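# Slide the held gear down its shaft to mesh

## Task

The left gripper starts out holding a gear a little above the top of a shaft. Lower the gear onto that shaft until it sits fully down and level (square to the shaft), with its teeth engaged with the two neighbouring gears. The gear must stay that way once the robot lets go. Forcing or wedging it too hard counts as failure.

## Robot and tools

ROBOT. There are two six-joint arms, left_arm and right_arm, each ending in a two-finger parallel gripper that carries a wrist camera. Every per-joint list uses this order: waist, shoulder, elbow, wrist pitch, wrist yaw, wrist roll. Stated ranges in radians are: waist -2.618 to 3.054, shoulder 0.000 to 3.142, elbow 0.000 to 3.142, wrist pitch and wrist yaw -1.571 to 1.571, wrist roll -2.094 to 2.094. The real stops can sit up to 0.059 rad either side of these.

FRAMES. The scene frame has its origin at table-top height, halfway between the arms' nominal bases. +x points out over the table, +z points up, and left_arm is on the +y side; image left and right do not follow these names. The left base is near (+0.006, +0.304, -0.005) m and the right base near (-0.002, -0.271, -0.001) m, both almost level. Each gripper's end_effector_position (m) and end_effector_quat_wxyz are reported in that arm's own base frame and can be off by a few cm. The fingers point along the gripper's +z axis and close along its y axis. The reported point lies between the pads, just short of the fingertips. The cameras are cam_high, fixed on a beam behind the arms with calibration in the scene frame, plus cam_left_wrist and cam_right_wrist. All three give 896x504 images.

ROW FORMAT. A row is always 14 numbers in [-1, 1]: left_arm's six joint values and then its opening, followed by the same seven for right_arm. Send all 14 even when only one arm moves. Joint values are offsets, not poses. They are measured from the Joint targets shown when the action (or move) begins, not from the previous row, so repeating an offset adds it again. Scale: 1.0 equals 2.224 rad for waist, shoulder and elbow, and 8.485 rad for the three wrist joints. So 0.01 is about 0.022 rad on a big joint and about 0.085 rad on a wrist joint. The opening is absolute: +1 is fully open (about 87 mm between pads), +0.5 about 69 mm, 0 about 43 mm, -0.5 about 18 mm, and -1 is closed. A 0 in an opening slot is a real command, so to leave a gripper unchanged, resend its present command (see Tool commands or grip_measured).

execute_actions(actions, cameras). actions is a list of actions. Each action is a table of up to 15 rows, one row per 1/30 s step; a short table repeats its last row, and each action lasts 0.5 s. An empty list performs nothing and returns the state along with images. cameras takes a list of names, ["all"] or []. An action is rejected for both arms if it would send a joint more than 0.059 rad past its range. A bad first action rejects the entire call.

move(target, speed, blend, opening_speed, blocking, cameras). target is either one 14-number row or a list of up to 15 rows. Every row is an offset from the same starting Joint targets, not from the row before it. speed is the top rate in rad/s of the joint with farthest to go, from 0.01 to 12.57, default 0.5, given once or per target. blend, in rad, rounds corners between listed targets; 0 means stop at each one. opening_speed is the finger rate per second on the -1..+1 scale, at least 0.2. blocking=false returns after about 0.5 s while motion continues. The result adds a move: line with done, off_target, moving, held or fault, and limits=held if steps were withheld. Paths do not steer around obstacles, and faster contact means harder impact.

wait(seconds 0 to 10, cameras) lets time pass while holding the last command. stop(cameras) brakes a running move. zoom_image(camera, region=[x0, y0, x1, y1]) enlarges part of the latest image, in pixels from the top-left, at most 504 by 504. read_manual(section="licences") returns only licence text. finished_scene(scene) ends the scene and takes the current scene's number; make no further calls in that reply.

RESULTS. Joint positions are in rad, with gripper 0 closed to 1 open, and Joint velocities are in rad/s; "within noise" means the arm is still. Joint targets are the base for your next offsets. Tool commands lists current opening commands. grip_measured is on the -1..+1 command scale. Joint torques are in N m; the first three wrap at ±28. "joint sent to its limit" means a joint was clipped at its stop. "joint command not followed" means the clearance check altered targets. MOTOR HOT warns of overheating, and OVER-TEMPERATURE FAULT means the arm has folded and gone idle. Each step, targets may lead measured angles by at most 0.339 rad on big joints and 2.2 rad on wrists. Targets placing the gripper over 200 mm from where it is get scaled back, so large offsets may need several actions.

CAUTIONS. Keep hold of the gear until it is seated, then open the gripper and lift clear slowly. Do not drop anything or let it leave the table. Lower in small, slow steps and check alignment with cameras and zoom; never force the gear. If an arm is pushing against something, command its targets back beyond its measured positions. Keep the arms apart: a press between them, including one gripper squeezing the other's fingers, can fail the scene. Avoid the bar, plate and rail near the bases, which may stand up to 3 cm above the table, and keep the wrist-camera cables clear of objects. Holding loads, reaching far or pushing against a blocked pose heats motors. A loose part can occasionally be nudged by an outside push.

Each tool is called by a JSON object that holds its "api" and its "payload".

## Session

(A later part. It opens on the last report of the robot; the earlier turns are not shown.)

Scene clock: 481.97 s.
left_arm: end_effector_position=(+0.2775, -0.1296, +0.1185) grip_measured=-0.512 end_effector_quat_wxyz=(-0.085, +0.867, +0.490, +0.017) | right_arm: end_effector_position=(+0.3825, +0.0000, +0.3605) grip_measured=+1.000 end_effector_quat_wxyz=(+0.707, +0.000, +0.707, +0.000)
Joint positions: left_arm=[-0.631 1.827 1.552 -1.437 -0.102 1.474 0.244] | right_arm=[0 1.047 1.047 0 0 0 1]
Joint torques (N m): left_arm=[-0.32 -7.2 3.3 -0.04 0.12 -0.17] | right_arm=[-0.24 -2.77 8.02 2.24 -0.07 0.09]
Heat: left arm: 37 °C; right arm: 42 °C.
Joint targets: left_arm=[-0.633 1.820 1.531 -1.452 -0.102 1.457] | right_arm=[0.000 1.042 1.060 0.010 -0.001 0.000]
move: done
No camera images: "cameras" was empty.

{"api": "move", "payload": {"target": [[0,-0.003,-0.005,0,0,0,-1,0,0,0,0,0,0,1],[0,0.018,0.016,0,0,0,-1,0,0,0,0,0,0,1],[0.002,0.018,0.016,0,0,0,-1,0,0,0,0,0,0,1],[0.002,-0.003,-0.005,0,0,0,-1,0,0,0,0,0,0,1],[0.004,-0.003,-0.005,0,0,0,-1,0,0,0,0,0,0,1],[0.004,0.018,0.016,0,0,0,-1,0,0,0,0,0,0,1]], "speed": 0.06, "cameras": []}}

{"api": "move", "payload": {"target": [[0.002,0,0,0,0,0,-1,0,0,0,0,0,0,1],[0.002,-0.021,-0.021,0,0,0,-1,0,0,0,0,0,0,1],[0.004,-0.021,-0.021,0,0,0,-1,0,0,0,0,0,0,1],[0.004,0,0,0,0,0,-1,0,0,0,0,0,0,1],[0.006,0,0,0,0,0,-1,0,0,0,0,0,0,1],[0.006,-0.021,-0.021,0,0,0,-1,0,0,0,0,0,0,1]], "speed": 0.06, "cameras": ["cam_left_wrist"]}}

Scene clock: 523.43 s.
left_arm: end_effector_position=(+0.2784, -0.1303, +0.1184) grip_measured=-0.512 end_effector_quat_wxyz=(-0.087, +0.866, +0.492, +0.019) | right_arm: end_effector_position=(+0.3825, +0.0000, +0.3605) grip_measured=+1.000 end_effector_quat_wxyz=(+0.707, +0.000, +0.707, +0.000)
Joint positions: left_arm=[-0.633 1.833 1.558 -1.438 -0.105 1.469 0.244] | right_arm=[0 1.047 1.047 0 0 0 1]
Joint torques (N m): left_arm=[0.62 -4.6 5.67 -0.01 0.16 -0.13] | right_arm=[-0.24 -2.76 8.01 2.24 -0.07 0.09]
Heat: left arm: 37 °C; right arm: 43 °C.
Joint targets: left_arm=[-0.624 1.860 1.566 -1.452 -0.102 1.457] | right_arm=[0.000 1.042 1.060 0.010 -0.001 0.000]
move: done
No camera images: "cameras" was empty.

Scene clock: 527.87 s.
left_arm: end_effector_position=(+0.2778, -0.1283, +0.1182) grip_measured=-0.512 end_effector_quat_wxyz=(-0.085, +0.865, +0.494, +0.019) | right_arm: end_effector_position=(+0.3825, +0.0000, +0.3605) grip_measured=+1.000 end_effector_quat_wxyz=(+0.707, +0.000, +0.707, +0.000)
Joint positions: left_arm=[-0.629 1.825 1.547 -1.433 -0.105 1.469 0.244] | right_arm=[0 1.047 1.047 0 0 0 1]
Joint torques (N m): left_arm=[1.44 -7.54 2.76 -0.04 0.14 -0.15] | right_arm=[-0.24 -2.77 8.02 2.24 -0.07 0.1]
Heat: left arm: 37 °C; right arm: 43 °C.
Joint targets: left_arm=[-0.611 1.813 1.520 -1.452 -0.102 1.457] | right_arm=[0.000 1.042 1.060 0.010 -0.001 0.000]
move: done
camera_calibration:
cam_left_wrist: T_world_to_cam=[[-0.855905, 0.501955, 0.124372, 0.285983], [0.358822, 0.403268, 0.841797, -0.128182], [0.372389, 0.765125, -0.525271, 0.198269], [0, 0, 0, 1]] pos_world=[0.216936, -0.243559, 0.17648]
Images, in order (width x height): cam_left_wrist 896x504.

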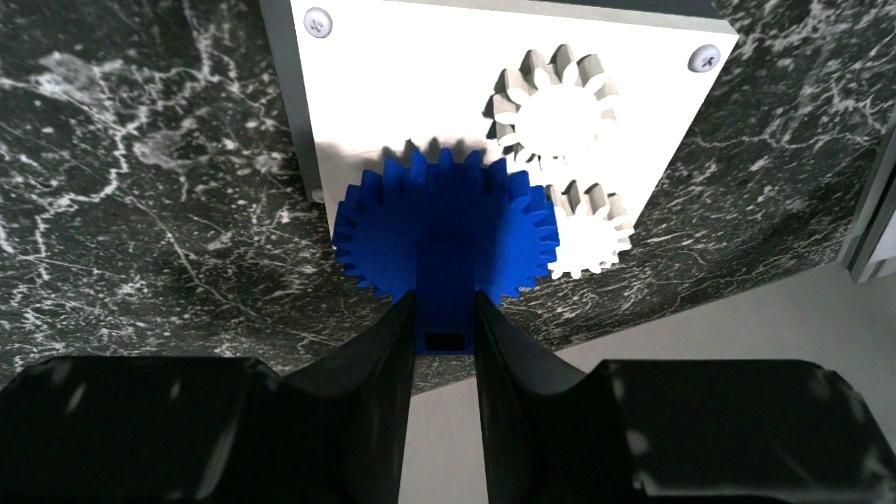

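{"api": "move", "payload": {"target": [[-0.0085,0.015,0.006,0,0,-0.0125,-1,0,0,0,0,0,0,1],[-0.0085,0.007,-0.002,0,0,0.001,-1,0,0,0,0,0,0,1],[-0.0085,0,-0.01,0,0,0.0135,-1,0,0,0,0,0,0,1]], "speed": 0.04, "cameras": ["cam_left_wrist"]}}

{"api": "zoom_image", "payload": {"camera": "cam_left_wrist", "region": [460, 100, 640, 300]}}

Scene clock: 549.20 s.
left_arm: end_effector_position=(+0.2779, -0.1282, +0.1178) grip_measured=-0.512 end_effector_quat_wxyz=(-0.089, +0.887, +0.453, +0.018) | right_arm: end_effector_position=(+0.3825, +0.0000, +0.3605) grip_measured=+1.000 end_effector_quat_wxyz=(+0.707, +0.000, +0.707, +0.000)
Joint positions: left_arm=[-0.632 1.813 1.53 -1.431 -0.111 1.556 0.244] | right_arm=[0 1.047 1.047 0 0 0 1]
Joint torques (N m): left_arm=[0.03 -6.42 2.33 -0.08 0.25 0.14] | right_arm=[-0.24 -2.77 8.01 2.24 -0.07 0.09]
Heat: left arm: 38 °C; right arm: 43 °C.
Joint targets: left_arm=[-0.630 1.813 1.498 -1.452 -0.102 1.572] | right_arm=[0.000 1.042 1.060 0.010 -0.001 0.000]
move: done
camera_calibration:
cam_left_wrist: T_world_to_cam=[[-0.805444, 0.576719, 0.136587, 0.280193], [0.404644, 0.366723, 0.837721, -0.144895], [0.43304, 0.730007, -0.528741, 0.176977], [0, 0, 0, 1]] pos_world=[0.207673, -0.237651, 0.176685]
Images, in order (width x height): cam_left_wrist 896x504.

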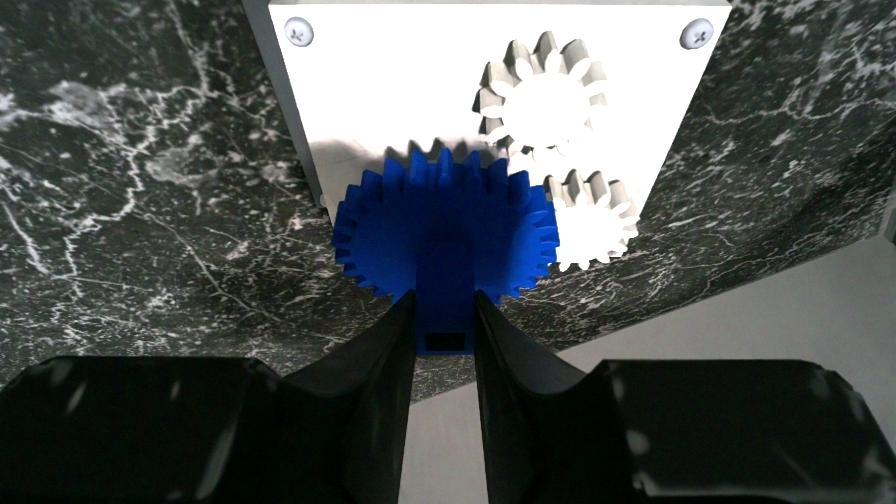

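Scaled by 2.520 from the camera's 896x504 image, which has a finer 1280x720 frame.

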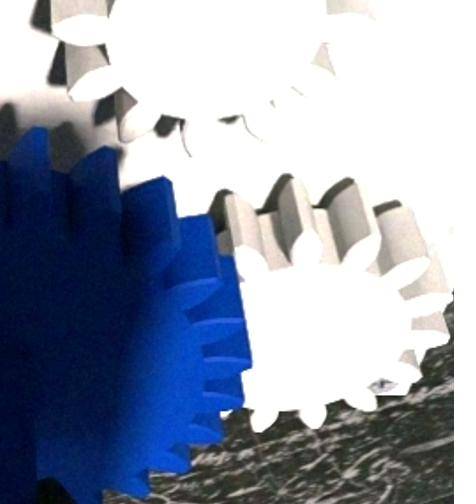

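{"api": "move", "payload": {"target": [[0.0081,0.0112,0.0367,0.0008,0,-0.01355,-1,0,0,0,0,0,0,1],[0.0081,0.0112,0.0216,0.0008,0,-0.01355,-1,0,0,0,0,0,0,1]], "speed": 0.06, "cameras": []}}

{"api": "move", "payload": {"target": [-0.0097,0,0,0,0,0,-1,0,0,0,0,0,0,1], "speed": 0.015, "cameras": []}}

{"api": "move", "payload": {"target": [-0.0097,0,0,0,0,0,-1,0,0,0,0,0,0,1], "speed": 0.015, "cameras": ["cam_left_wrist"]}}

Scene clock: 608.77 s.
left_arm: end_effector_position=(+0.2803, -0.1273, +0.1199) grip_measured=-0.512 end_effector_quat_wxyz=(-0.082, +0.864, +0.495, +0.022) | right_arm: end_effector_position=(+0.3825, +0.0000, +0.3605) grip_measured=+1.000 end_effector_quat_wxyz=(+0.707, +0.000, +0.707, +0.000)
Joint positions: left_arm=[-0.623 1.823 1.552 -1.431 -0.108 1.471 0.244] | right_arm=[0 1.047 1.047 0 0 0 1]
Joint torques (N m): left_arm=[0.92 -5.39 4.55 0 0.2 -0.15] | right_arm=[-0.24 -2.77 8.02 2.24 -0.07 0.1]
Heat: left arm: 38 °C; right arm: 43 °C.
Joint targets: left_arm=[-0.612 1.838 1.546 -1.446 -0.102 1.457] | right_arm=[0.000 1.042 1.060 0.010 -0.001 0.000]
move: done
No camera images: "cameras" was empty.

Scene clock: 610.43 s.
left_arm: end_effector_position=(+0.2795, -0.1289, +0.1199) grip_measured=-0.512 end_effector_quat_wxyz=(-0.082, +0.866, +0.493, +0.022) | right_arm: end_effector_position=(+0.3825, +0.0000, +0.3605) grip_measured=+1.000 end_effector_quat_wxyz=(+0.707, +0.000, +0.707, +0.000)
Joint positions: left_arm=[-0.629 1.823 1.552 -1.431 -0.107 1.471 0.244] | right_arm=[0 1.047 1.047 0 0 0 1]
Joint torques (N m): left_arm=[-0.53 -5.38 4.44 -0.01 0.2 -0.14] | right_arm=[-0.24 -2.77 8.02 2.24 -0.07 0.09]
Heat: left arm: 38 °C; right arm: 43 °C.
Joint targets: left_arm=[-0.634 1.838 1.546 -1.446 -0.102 1.457] | right_arm=[0.000 1.042 1.060 0.010 -0.001 0.000]
move: done
No camera images: "cameras" was empty.

Scene clock: 612.10 s.
left_arm: end_effector_position=(+0.2767, -0.1349, +0.1199) grip_measured=-0.512 end_effector_quat_wxyz=(-0.082, +0.871, +0.484, +0.023) | right_arm: end_effector_position=(+0.3825, +0.0000, +0.3605) grip_measured=+1.000 end_effector_quat_wxyz=(+0.707, +0.000, +0.707, +0.000)
Joint positions: left_arm=[-0.65 1.823 1.552 -1.431 -0.107 1.471 0.244] | right_arm=[0 1.047 1.047 0 0 0 1]
Joint torques (N m): left_arm=[-0.54 -5.5 4.53 0 0.17 -0.14] | right_arm=[-0.24 -2.76 8.02 2.24 -0.07 0.09]
Heat: left arm: 38 °C; right arm: 43 °C.
Joint targets: left_arm=[-0.655 1.838 1.546 -1.446 -0.102 1.457] | right_arm=[0.000 1.042 1.060 0.010 -0.001 0.000]
move: done
camera_calibration:
cam_left_wrist: T_world_to_cam=[[-0.844819, 0.522403, 0.11565, 0.288839], [0.361251, 0.397469, 0.843514, -0.128171], [0.394687, 0.754396, -0.524508, 0.196877], [0, 0, 0, 1]] pos_world=[0.212614, -0.24847, 0.177974]
Images, in order (width x height): cam_left_wrist 896x504.

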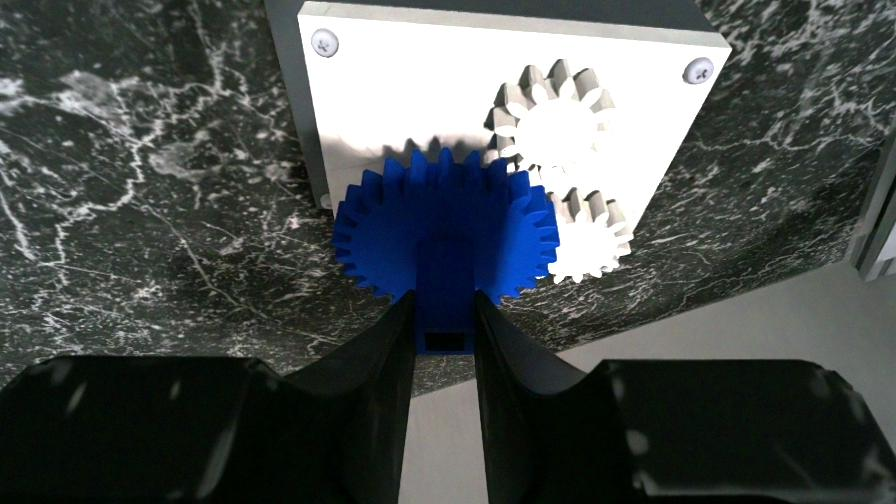

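{"api": "move", "payload": {"target": [0,0,-0.0085,0.002,0,0,-1,0,0,0,0,0,0,1], "speed": 0.04, "cameras": []}}

{"api": "move", "payload": {"target": [[0.009,0,0,0,0,0,-1,0,0,0,0,0,0,1]], "speed": 0.015, "cameras": []}}

Scene clock: 617.27 s.
left_arm: end_effector_position=(+0.2750, -0.1341, +0.1182) grip_measured=-0.512 end_effector_quat_wxyz=(-0.085, +0.871, +0.483, +0.022) | right_arm: end_effector_position=(+0.3825, +0.0000, +0.3605) grip_measured=+1.000 end_effector_quat_wxyz=(+0.707, +0.000, +0.707, +0.000)
Joint positions: left_arm=[-0.651 1.823 1.544 -1.43 -0.108 1.47 0.244] | right_arm=[0 1.047 1.047 0 0 0 1]
Joint torques (N m): left_arm=[-0.44 -5.5 3.59 0.14 0.2 -0.13] | right_arm=[-0.24 -2.76 8.03 2.24 -0.07 0.09]
Heat: left arm: 38 °C; right arm: 43 °C.
Joint targets: left_arm=[-0.655 1.838 1.527 -1.429 -0.102 1.456] | right_arm=[0.000 1.042 1.060 0.010 -0.001 0.000]
move: done
No camera images: "cameras" was empty.

Scene clock: 618.83 s.
left_arm: end_effector_position=(+0.2753, -0.1339, +0.1182) grip_measured=-0.512 end_effector_quat_wxyz=(-0.085, +0.871, +0.483, +0.022) | right_arm: end_effector_position=(+0.3825, +0.0000, +0.3605) grip_measured=+1.000 end_effector_quat_wxyz=(+0.707, +0.000, +0.707, +0.000)
Joint positions: left_arm=[-0.65 1.823 1.544 -1.43 -0.108 1.47 0.244] | right_arm=[0 1.047 1.047 0 0 0 1]
Joint torques (N m): left_arm=[1.17 -5.34 3.66 0.15 0.19 -0.14] | right_arm=[-0.24 -2.76 8.02 2.24 -0.07 0.09]
Heat: left arm: 37 °C; right arm: 43 °C.
Joint targets: left_arm=[-0.635 1.838 1.527 -1.428 -0.102 1.456] | right_arm=[0.000 1.042 1.060 0.010 -0.001 0.000]
move: done
No camera images: "cameras" was empty.

{"api": "move", "payload": {"target": [[-0.009,-0.0171,0.0373,-0.0114,0,0,-1,0,0,0,0,0,0,1],[0.0922,-0.0171,0.0373,-0.0114,0.0118,-0.1716,-1,0,0,0,0,0,0,1]], "speed": 0.5, "cameras": ["cam_left_wrist"]}}

{"api": "zoom_image", "payload": {"camera": "cam_left_wrist", "region": [340, 0, 560, 160]}}

Scene clock: 638.47 s.
left_arm: end_effector_position=(+0.2329, -0.1069, +0.1314) grip_measured=-0.512 end_effector_quat_wxyz=(-0.079, +0.226, +0.971, +0.022) | right_arm: end_effector_position=(+0.3825, +0.0000, +0.3605) grip_measured=+1.000 end_effector_quat_wxyz=(+0.707, +0.000, +0.707, +0.000)
Joint positions: left_arm=[-0.44 1.823 1.589 -1.501 -0.011 0.017 0.244] | right_arm=[0 1.047 1.047 0 0 0 1]
Joint torques (N m): left_arm=[0.75 -8.44 6.5 -0.08 0.2 -0.18] | right_arm=[-0.25 -2.76 8.02 2.24 -0.07 0.09]
Heat: left arm: 37 °C; right arm: 43 °C.
Joint targets: left_arm=[-0.430 1.800 1.610 -1.525 -0.002 0.001] | right_arm=[0.000 1.042 1.060 0.010 -0.001 0.000]
move: done
camera_calibration:
cam_left_wrist: T_world_to_cam=[[-0.446101, -0.894904, -0.0119125, 0.00837505], [-0.442456, 0.208951, 0.872108, 0.0300791], [-0.777963, 0.394319, -0.489168, 0.429061], [0, 0, 0, 1]] pos_world=[0.350838, -0.167977, 0.18375]
Images, in order (width x height): cam_left_wrist 896x504.

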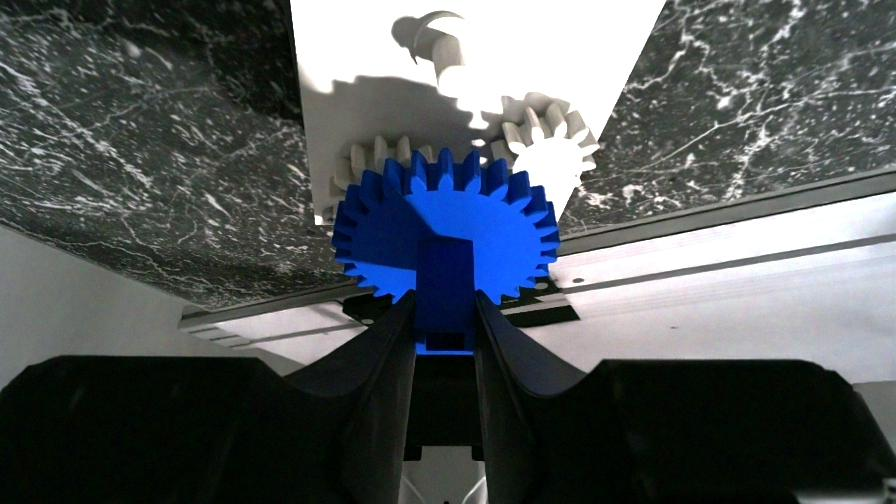

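Scaled by 2.291 from the camera's 896x504 image, which has a finer 1280x720 frame.

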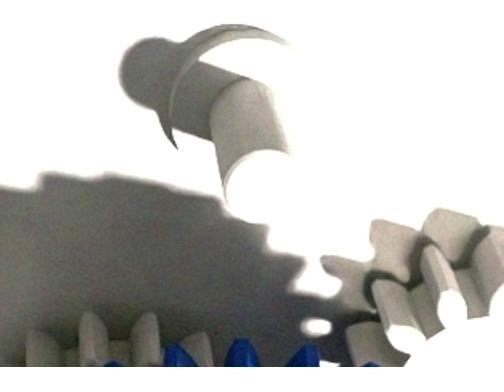

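{"api": "move", "payload": {"target": [[-0.1021,0.0216,0.006,0.001,-0.01414,0.1737,-1,0,0,0,0,0,0,1],[-0.1021,0.0216,-0.0189,0.0092,-0.01414,0.1737,-1,0,0,0,0,0,0,1]], "speed": [0.5,0.1], "cameras": ["cam_left_wrist"]}}

Scene clock: 704.53 s.
left_arm: end_effector_position=(+0.2753, -0.1356, +0.1226) grip_measured=-0.512 end_effector_quat_wxyz=(-0.087, +0.869, +0.488, +0.020) | right_arm: end_effector_position=(+0.3825, +0.0000, +0.3605) grip_measured=+1.000 end_effector_quat_wxyz=(+0.707, +0.000, +0.707, +0.000)
Joint positions: left_arm=[-0.653 1.833 1.574 -1.456 -0.105 1.458 0.244] | right_arm=[0 1.047 1.047 0 0 0 1]
Joint torques (N m): left_arm=[-0.65 -5.56 4.37 0.19 -0.09 0.16] | right_arm=[-0.24 -2.77 8.02 2.24 -0.07 0.09]
Heat: left arm: 39 °C; right arm: 43 °C.
Joint targets: left_arm=[-0.657 1.848 1.568 -1.447 -0.122 1.474] | right_arm=[0.000 1.042 1.060 0.010 -0.001 0.000]
move: done
camera_calibration:
cam_left_wrist: T_world_to_cam=[[-0.84867, 0.51349, 0.126836, 0.286276], [0.365262, 0.395535, 0.842695, -0.131024], [0.382547, 0.761499, -0.523237, 0.203509], [0, 0, 0, 1]] pos_world=[0.212961, -0.250147, 0.180587]
Images, in order (width x height): cam_left_wrist 896x504.

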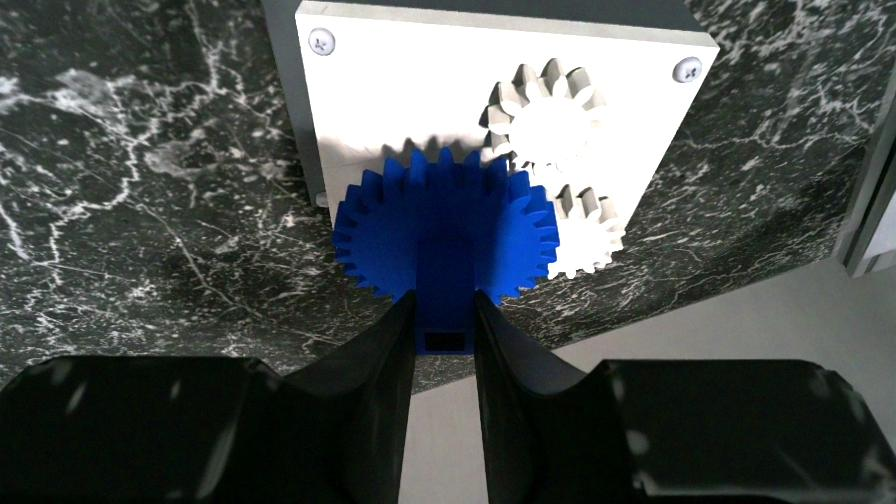

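{"api": "move", "payload": {"target": [0.0005,-0.0018,-0.0146,0.0033,0,0,-1,0,0,0,0,0,0,1], "speed": 0.05, "cameras": []}}

Scene clock: 709.23 s.
left_arm: end_effector_position=(+0.2744, -0.1352, +0.1180) grip_measured=-0.512 end_effector_quat_wxyz=(-0.090, +0.869, +0.486, +0.021) | right_arm: end_effector_position=(+0.3825, +0.0000, +0.3605) grip_measured=+1.000 end_effector_quat_wxyz=(+0.707, +0.000, +0.707, +0.000)
Joint positions: left_arm=[-0.656 1.833 1.554 -1.44 -0.11 1.458 0.244] | right_arm=[0 1.047 1.047 0 0 0 1]
Joint torques (N m): left_arm=[-0.05 -5.85 3.44 0.32 -0.04 0.15] | right_arm=[-0.24 -2.76 8.01 2.24 -0.07 0.09]
Heat: left arm: 39 °C; right arm: 43 °C.
Joint targets: left_arm=[-0.656 1.844 1.535 -1.419 -0.122 1.474] | right_arm=[0.000 1.042 1.060 0.010 -0.001 0.000]
move: done
No camera images: "cameras" was empty.

{"api": "move", "payload": {"target": [0,0.016,0.0155,0,0,0,-1,0,0,0,0,0,0,1], "speed": 0.03, "cameras": []}}

{"api": "move", "payload": {"target": [-0.011,0,-0.001,0,0,0,-1,0,0,0,0,0,0,1], "speed": 0.03, "cameras": []}}

Scene clock: 721.57 s.
left_arm: end_effector_position=(+0.2794, -0.1365, +0.1114) grip_measured=-0.512 end_effector_quat_wxyz=(-0.098, +0.869, +0.484, +0.024) | right_arm: end_effector_position=(+0.3825, +0.0000, +0.3605) grip_measured=+1.000 end_effector_quat_wxyz=(+0.707, +0.000, +0.707, +0.000)
Joint positions: left_arm=[-0.656 1.866 1.565 -1.432 -0.122 1.459 0.244] | right_arm=[0 1.047 1.047 0 0 0 1]
Joint torques (N m): left_arm=[-0.14 -5.85 5.26 0.26 0.12 0.15] | right_arm=[-0.24 -2.77 8.02 2.24 -0.06 0.09]
Heat: left arm: 38 °C; right arm: 43 °C.
Joint targets: left_arm=[-0.656 1.880 1.570 -1.419 -0.122 1.474] | right_arm=[0.000 1.042 1.060 0.010 -0.001 0.000]
move: done
No camera images: "cameras" was empty.

Scene clock: 722.60 s.
left_arm: end_effector_position=(+0.2785, -0.1390, +0.1119) grip_measured=-0.512 end_effector_quat_wxyz=(-0.100, +0.872, +0.478, +0.028) | right_arm: end_effector_position=(+0.3825, +0.0000, +0.3605) grip_measured=+1.000 end_effector_quat_wxyz=(+0.707, +0.000, +0.707, +0.000)
Joint positions: left_arm=[-0.669 1.866 1.565 -1.432 -0.13 1.459 0.244] | right_arm=[0 1.047 1.047 0 0 0 1]
Joint torques (N m): left_arm=[-1.16 -5.85 5.05 0.21 0.19 0.15] | right_arm=[-0.24 -2.76 8.02 2.24 -0.07 0.09]
Heat: left arm: 38 °C; right arm: 43 °C.
Joint targets: left_arm=[-0.680 1.880 1.567 -1.419 -0.122 1.475] | right_arm=[0.000 1.042 1.060 0.010 -0.001 0.000]
move: done
No camera images: "cameras" was empty.

{"api": "move", "payload": {"target": [[0.0108,0,0,0,0,0,-1,0,0,0,0,0,0,1],[0.0121,-0.0027,-0.021,0.0048,0,0,-1,0,0,0,0,0,0,1]], "speed": 0.03, "cameras": ["cam_left_wrist"]}}

{"api": "zoom_image", "payload": {"camera": "cam_left_wrist", "region": [440, 80, 660, 320]}}

Scene clock: 732.37 s.
left_arm: end_effector_position=(+0.2802, -0.1357, +0.1090) grip_measured=-0.511 end_effector_quat_wxyz=(-0.103, +0.871, +0.479, +0.034) | right_arm: end_effector_position=(+0.3825, +0.0000, +0.3605) grip_measured=+1.000 end_effector_quat_wxyz=(+0.707, +0.000, +0.707, +0.000)
Joint positions: left_arm=[-0.664 1.866 1.55 -1.419 -0.142 1.46 0.244] | right_arm=[0 1.047 1.047 0 0 0 1]
Joint torques (N m): left_arm=[0.77 -6.28 2.63 0.47 0.35 0.15] | right_arm=[-0.24 -2.76 8.02 2.24 -0.07 0.1]
Heat: left arm: 37 °C; right arm: 43 °C.
Joint targets: left_arm=[-0.654 1.874 1.521 -1.378 -0.122 1.475] | right_arm=[0.000 1.042 1.060 0.010 -0.001 0.000]
move: off_target (left_arm); left_arm: the wrist pitch is farthest, 0.040 rad from its target
camera_calibration:
cam_left_wrist: T_world_to_cam=[[-0.840093, 0.523339, 0.142687, 0.289445], [0.366641, 0.353967, 0.860397, -0.129271], [0.399773, 0.775128, -0.489242, 0.187943], [0, 0, 0, 1]] pos_world=[0.215422, -0.251401, 0.161874]
Images, in order (width x height): cam_left_wrist 896x504.

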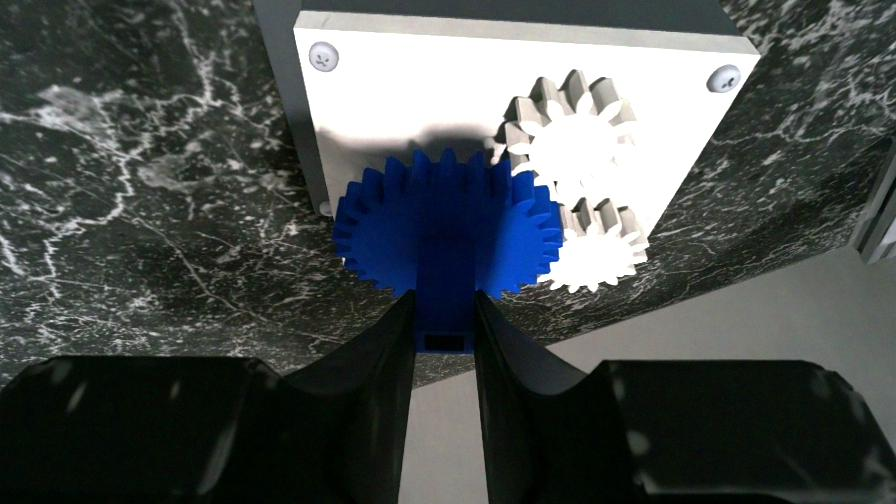

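Scaled by 2.100 from the camera's 896x504 image, which has a finer 1280x720 frame.

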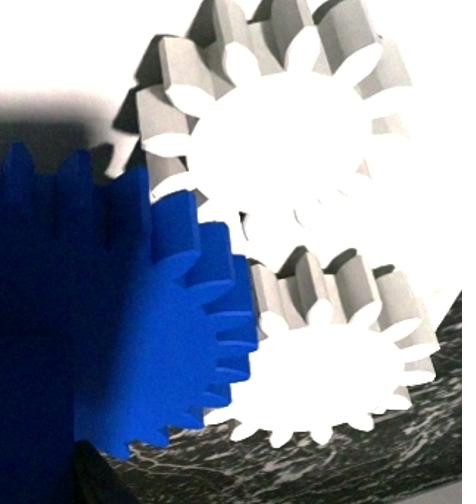

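{"api": "move", "payload": {"target": [[-0.004,0,0.002,-0.0026,-0.0015,0,-1,0,0,0,0,0,0,1],[-0.004,-0.0075,-0.0055,-0.0026,-0.0015,0.013,-1,0,0,0,0,0,0,1]], "speed": 0.04, "cameras": ["cam_left_wrist"]}}

Scene clock: 741.43 s.
left_arm: end_effector_position=(+0.2810, -0.1341, +0.1028) grip_measured=-0.511 end_effector_quat_wxyz=(-0.114, +0.894, +0.432, +0.028) | right_arm: end_effector_position=(+0.3825, +0.0000, +0.3605) grip_measured=+1.000 end_effector_quat_wxyz=(+0.707, +0.000, +0.707, +0.000)
Joint positions: left_arm=[-0.664 1.866 1.523 -1.409 -0.151 1.563 0.245] | right_arm=[0 1.047 1.047 0 0 0 1]
Joint torques (N m): left_arm=[0.06 -7.56 3.78 0.12 0.29 0.24] | right_arm=[-0.24 -2.76 8.02 2.24 -0.06 0.09]
Heat: left arm: 37 °C; right arm: 43 °C.
Joint targets: left_arm=[-0.663 1.857 1.509 -1.400 -0.135 1.585] | right_arm=[0.000 1.042 1.060 0.010 -0.001 0.000]
move: done
camera_calibration:
cam_left_wrist: T_world_to_cam=[[-0.777726, 0.603796, 0.174851, 0.280071], [0.426521, 0.302548, 0.852376, -0.14769], [0.461761, 0.737492, -0.492831, 0.161278], [0, 0, 0, 1]] pos_world=[0.20634, -0.243364, 0.1564]
Images, in order (width x height): cam_left_wrist 896x504.

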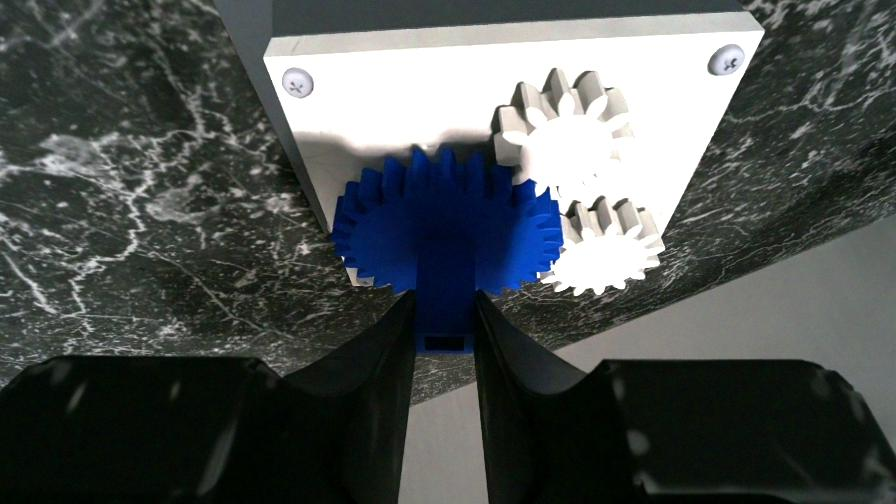

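{"api": "move", "payload": {"target": [0.001,-0.001,-0.011,0.0025,0,-0.002,-1,0,0,0,0,0,0,1], "speed": 0.03, "cameras": ["cam_left_wrist"]}}

{"api": "zoom_image", "payload": {"camera": "cam_left_wrist", "region": [440, 60, 680, 310]}}

Scene clock: 746.53 s.
left_arm: end_effector_position=(+0.2806, -0.1339, +0.1008) grip_measured=-0.511 end_effector_quat_wxyz=(-0.113, +0.894, +0.432, +0.029) | right_arm: end_effector_position=(+0.3825, +0.0000, +0.3605) grip_measured=+1.000 end_effector_quat_wxyz=(+0.707, +0.000, +0.707, +0.000)
Joint positions: left_arm=[-0.664 1.864 1.511 -1.398 -0.151 1.563 0.245] | right_arm=[0 1.047 1.047 0 0 0 1]
Joint torques (N m): left_arm=[0.31 -7.45 2.69 0.22 0.28 0.06] | right_arm=[-0.24 -2.76 8.01 2.24 -0.07 0.09]
Heat: left arm: 37 °C; right arm: 43 °C.
Joint targets: left_arm=[-0.660 1.855 1.484 -1.379 -0.134 1.568] | right_arm=[0.000 1.042 1.060 0.010 -0.001 0.000]
move: done
camera_calibration:
cam_left_wrist: T_world_to_cam=[[-0.77747, 0.604545, 0.173394, 0.280152], [0.425579, 0.302718, 0.852786, -0.145565], [0.463058, 0.736808, -0.492636, 0.159833], [0, 0, 0, 1]] pos_world=[0.205747, -0.243066, 0.154299]
Images, in order (width x height): cam_left_wrist 896x504.

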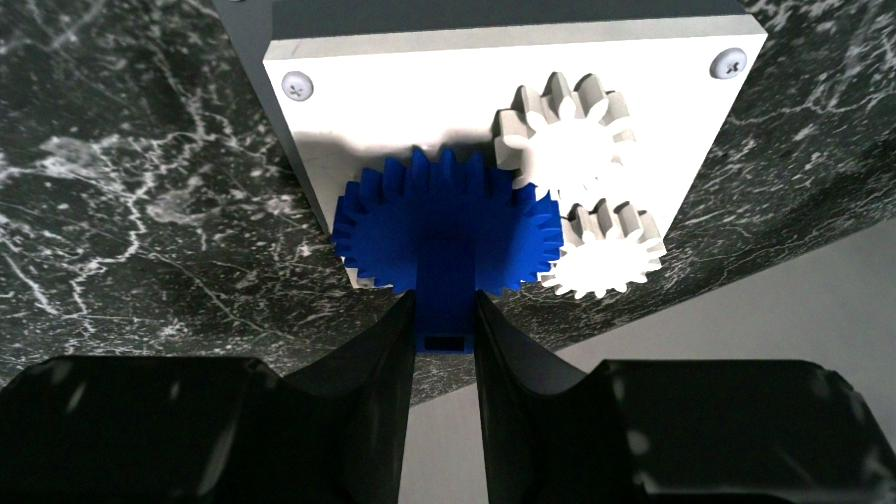

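Scaled by 2.016 from the camera's 896x504 image, which has a finer 1280x720 frame.

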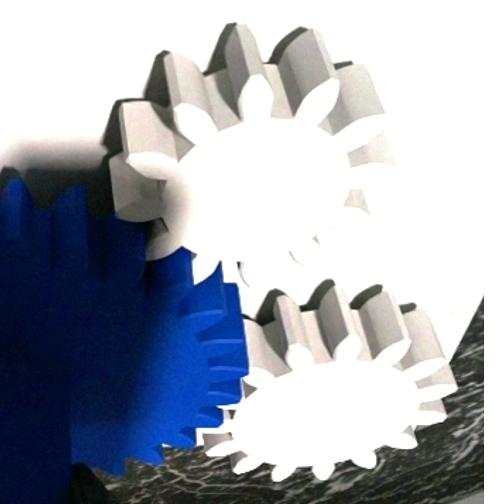

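{"api": "move", "payload": {"target": [[0,0,-0.005,0.001,0,-0.003,-1,0,0,0,0,0,0,1],[-0.001,0.003,-0.004,0.001,0,0.002,-1,0,0,0,0,0,0,1],[-0.001,-0.003,-0.009,0.001,0,-0.001,-1,0,0,0,0,0,0,1]], "speed": 0.03, "cameras": ["cam_left_wrist"]}}

{"api": "zoom_image", "payload": {"camera": "cam_left_wrist", "region": [440, 60, 680, 310]}}

Scene clock: 755.23 s.
left_arm: end_effector_position=(+0.2799, -0.1334, +0.1007) grip_measured=-0.511 end_effector_quat_wxyz=(-0.110, +0.895, +0.432, +0.033) | right_arm: end_effector_position=(+0.3825, +0.0000, +0.3605) grip_measured=+1.000 end_effector_quat_wxyz=(+0.707, +0.000, +0.707, +0.000)
Joint positions: left_arm=[-0.667 1.851 1.495 -1.385 -0.155 1.562 0.245] | right_arm=[0 1.047 1.047 0 0 0 1]
Joint torques (N m): left_arm=[0.25 -6.94 2.45 0.22 0.32 -0.05] | right_arm=[-0.24 -2.76 8.02 2.24 -0.07 0.09]
Heat: left arm: 38 °C; right arm: 43 °C.
Joint targets: left_arm=[-0.663 1.848 1.464 -1.371 -0.134 1.559] | right_arm=[0.000 1.042 1.060 0.010 -0.001 0.000]
move: done
camera_calibration:
cam_left_wrist: T_world_to_cam=[[-0.7779, 0.606748, 0.163489, 0.280713], [0.41747, 0.304543, 0.856138, -0.143199], [0.469671, 0.734241, -0.490203, 0.157259], [0, 0, 0, 1]] pos_world=[0.204287, -0.242178, 0.153793]
Images, in order (width x height): cam_left_wrist 896x504.

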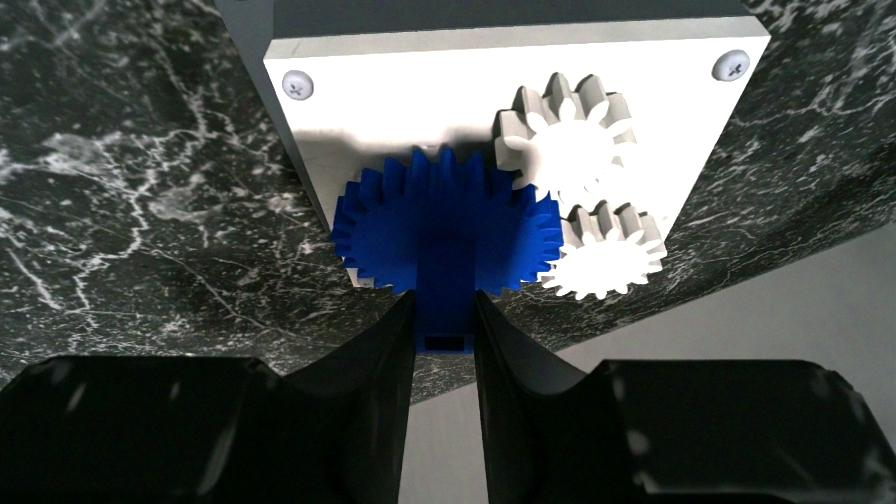

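Scaled by 2.016 from the camera's 896x504 image, which has a finer 1280x720 frame.

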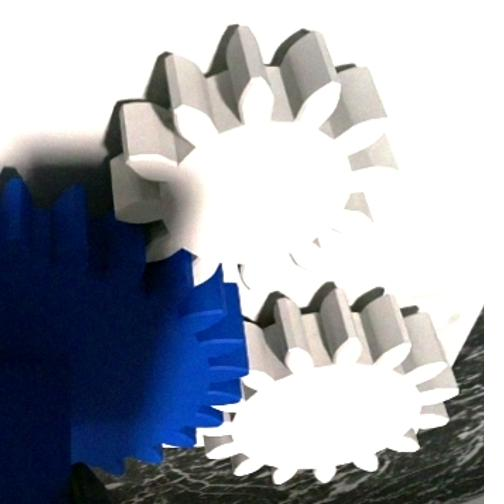

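{"api": "move", "payload": {"target": [[0,0.001,0.0095,-0.001,-0.002,0,-1,0,0,0,0,0,0,1],[0,0.001,0.0095,-0.001,-0.002,0,-0.2,0,0,0,0,0,0,1]], "speed": 0.05, "opening_speed": 0.6, "cameras": ["cam_left_wrist"]}}

Scene clock: 760.87 s.
left_arm: end_effector_position=(+0.2793, -0.1327, +0.0999) grip_measured=-0.200 end_effector_quat_wxyz=(-0.111, +0.895, +0.432, +0.033) | right_arm: end_effector_position=(+0.3825, +0.0000, +0.3605) grip_measured=+1.000 end_effector_quat_wxyz=(+0.707, +0.000, +0.707, +0.000)
Joint positions: left_arm=[-0.667 1.851 1.491 -1.384 -0.156 1.562 0.4] | right_arm=[0 1.047 1.047 0 0 0 1]
Joint torques (N m): left_arm=[0.32 -6.9 4.36 0.1 0.15 -0.04] | right_arm=[-0.24 -2.77 8.02 2.24 -0.06 0.09]
Heat: left arm: 38 °C; right arm: 43 °C.
Joint targets: left_arm=[-0.663 1.850 1.485 -1.379 -0.151 1.559] | right_arm=[0.000 1.042 1.060 0.010 -0.001 0.000]
move: done
camera_calibration:
cam_left_wrist: T_world_to_cam=[[-0.777463, 0.606487, 0.16651, 0.279559], [0.419187, 0.302323, 0.856086, -0.143169], [0.468865, 0.735374, -0.489276, 0.156932], [0, 0, 0, 1]] pos_world=[0.203781, -0.241669, 0.152798]
Images, in order (width x height): cam_left_wrist 896x504.

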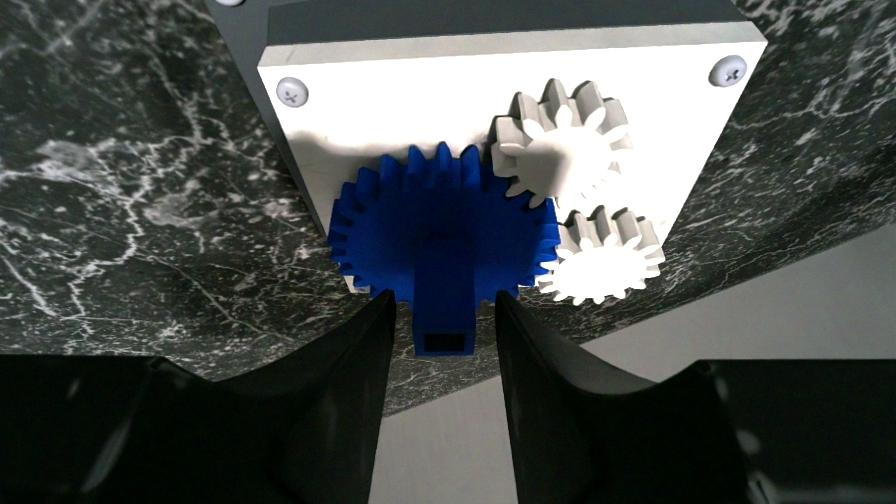

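{"api": "move", "payload": {"target": [0,0.009,0.083,-0.018,0,0,0,0,0,0,0,0,0,1], "speed": 0.2, "cameras": ["cam_left_wrist"]}}

Scene clock: 764.80 s.
left_arm: end_effector_position=(+0.2867, -0.1386, +0.1388) grip_measured=+0.000 end_effector_quat_wxyz=(-0.097, +0.895, +0.433, +0.040) | right_arm: end_effector_position=(+0.3825, +0.0000, +0.3605) grip_measured=+1.000 end_effector_quat_wxyz=(+0.707, +0.000, +0.707, +0.000)
Joint positions: left_arm=[-0.667 1.851 1.65 -1.511 -0.156 1.562 0.5] | right_arm=[0 1.047 1.047 0 0 0 1]
Joint torques (N m): left_arm=[0.31 -5.23 6.5 -0.07 0.14 -0.05] | right_arm=[-0.23 -2.76 8.02 2.24 -0.07 0.09]
Heat: left arm: 38 °C; right arm: 43 °C.
Joint targets: left_arm=[-0.663 1.870 1.670 -1.532 -0.151 1.559] | right_arm=[0.000 1.042 1.060 0.010 -0.001 0.000]
move: done
camera_calibration:
cam_left_wrist: T_world_to_cam=[[-0.781334, 0.609545, 0.134061, 0.288384], [0.39705, 0.31974, 0.860301, -0.169636], [0.481528, 0.725411, -0.491844, 0.172174], [0, 0, 0, 1]] pos_world=[0.209772, -0.24644, 0.19196]
Images, in order (width x height): cam_left_wrist 896x504.

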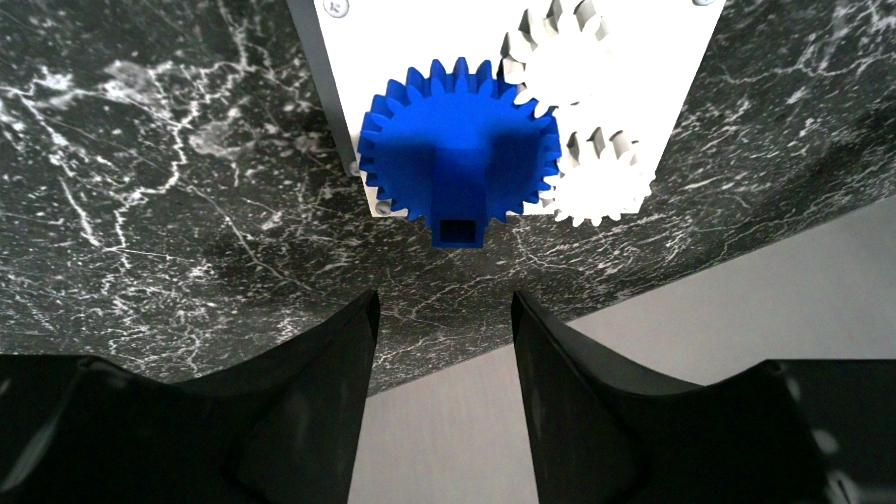

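{"api": "finished_scene", "payload": {"scene": 1}}

The scene is finished: the task was done.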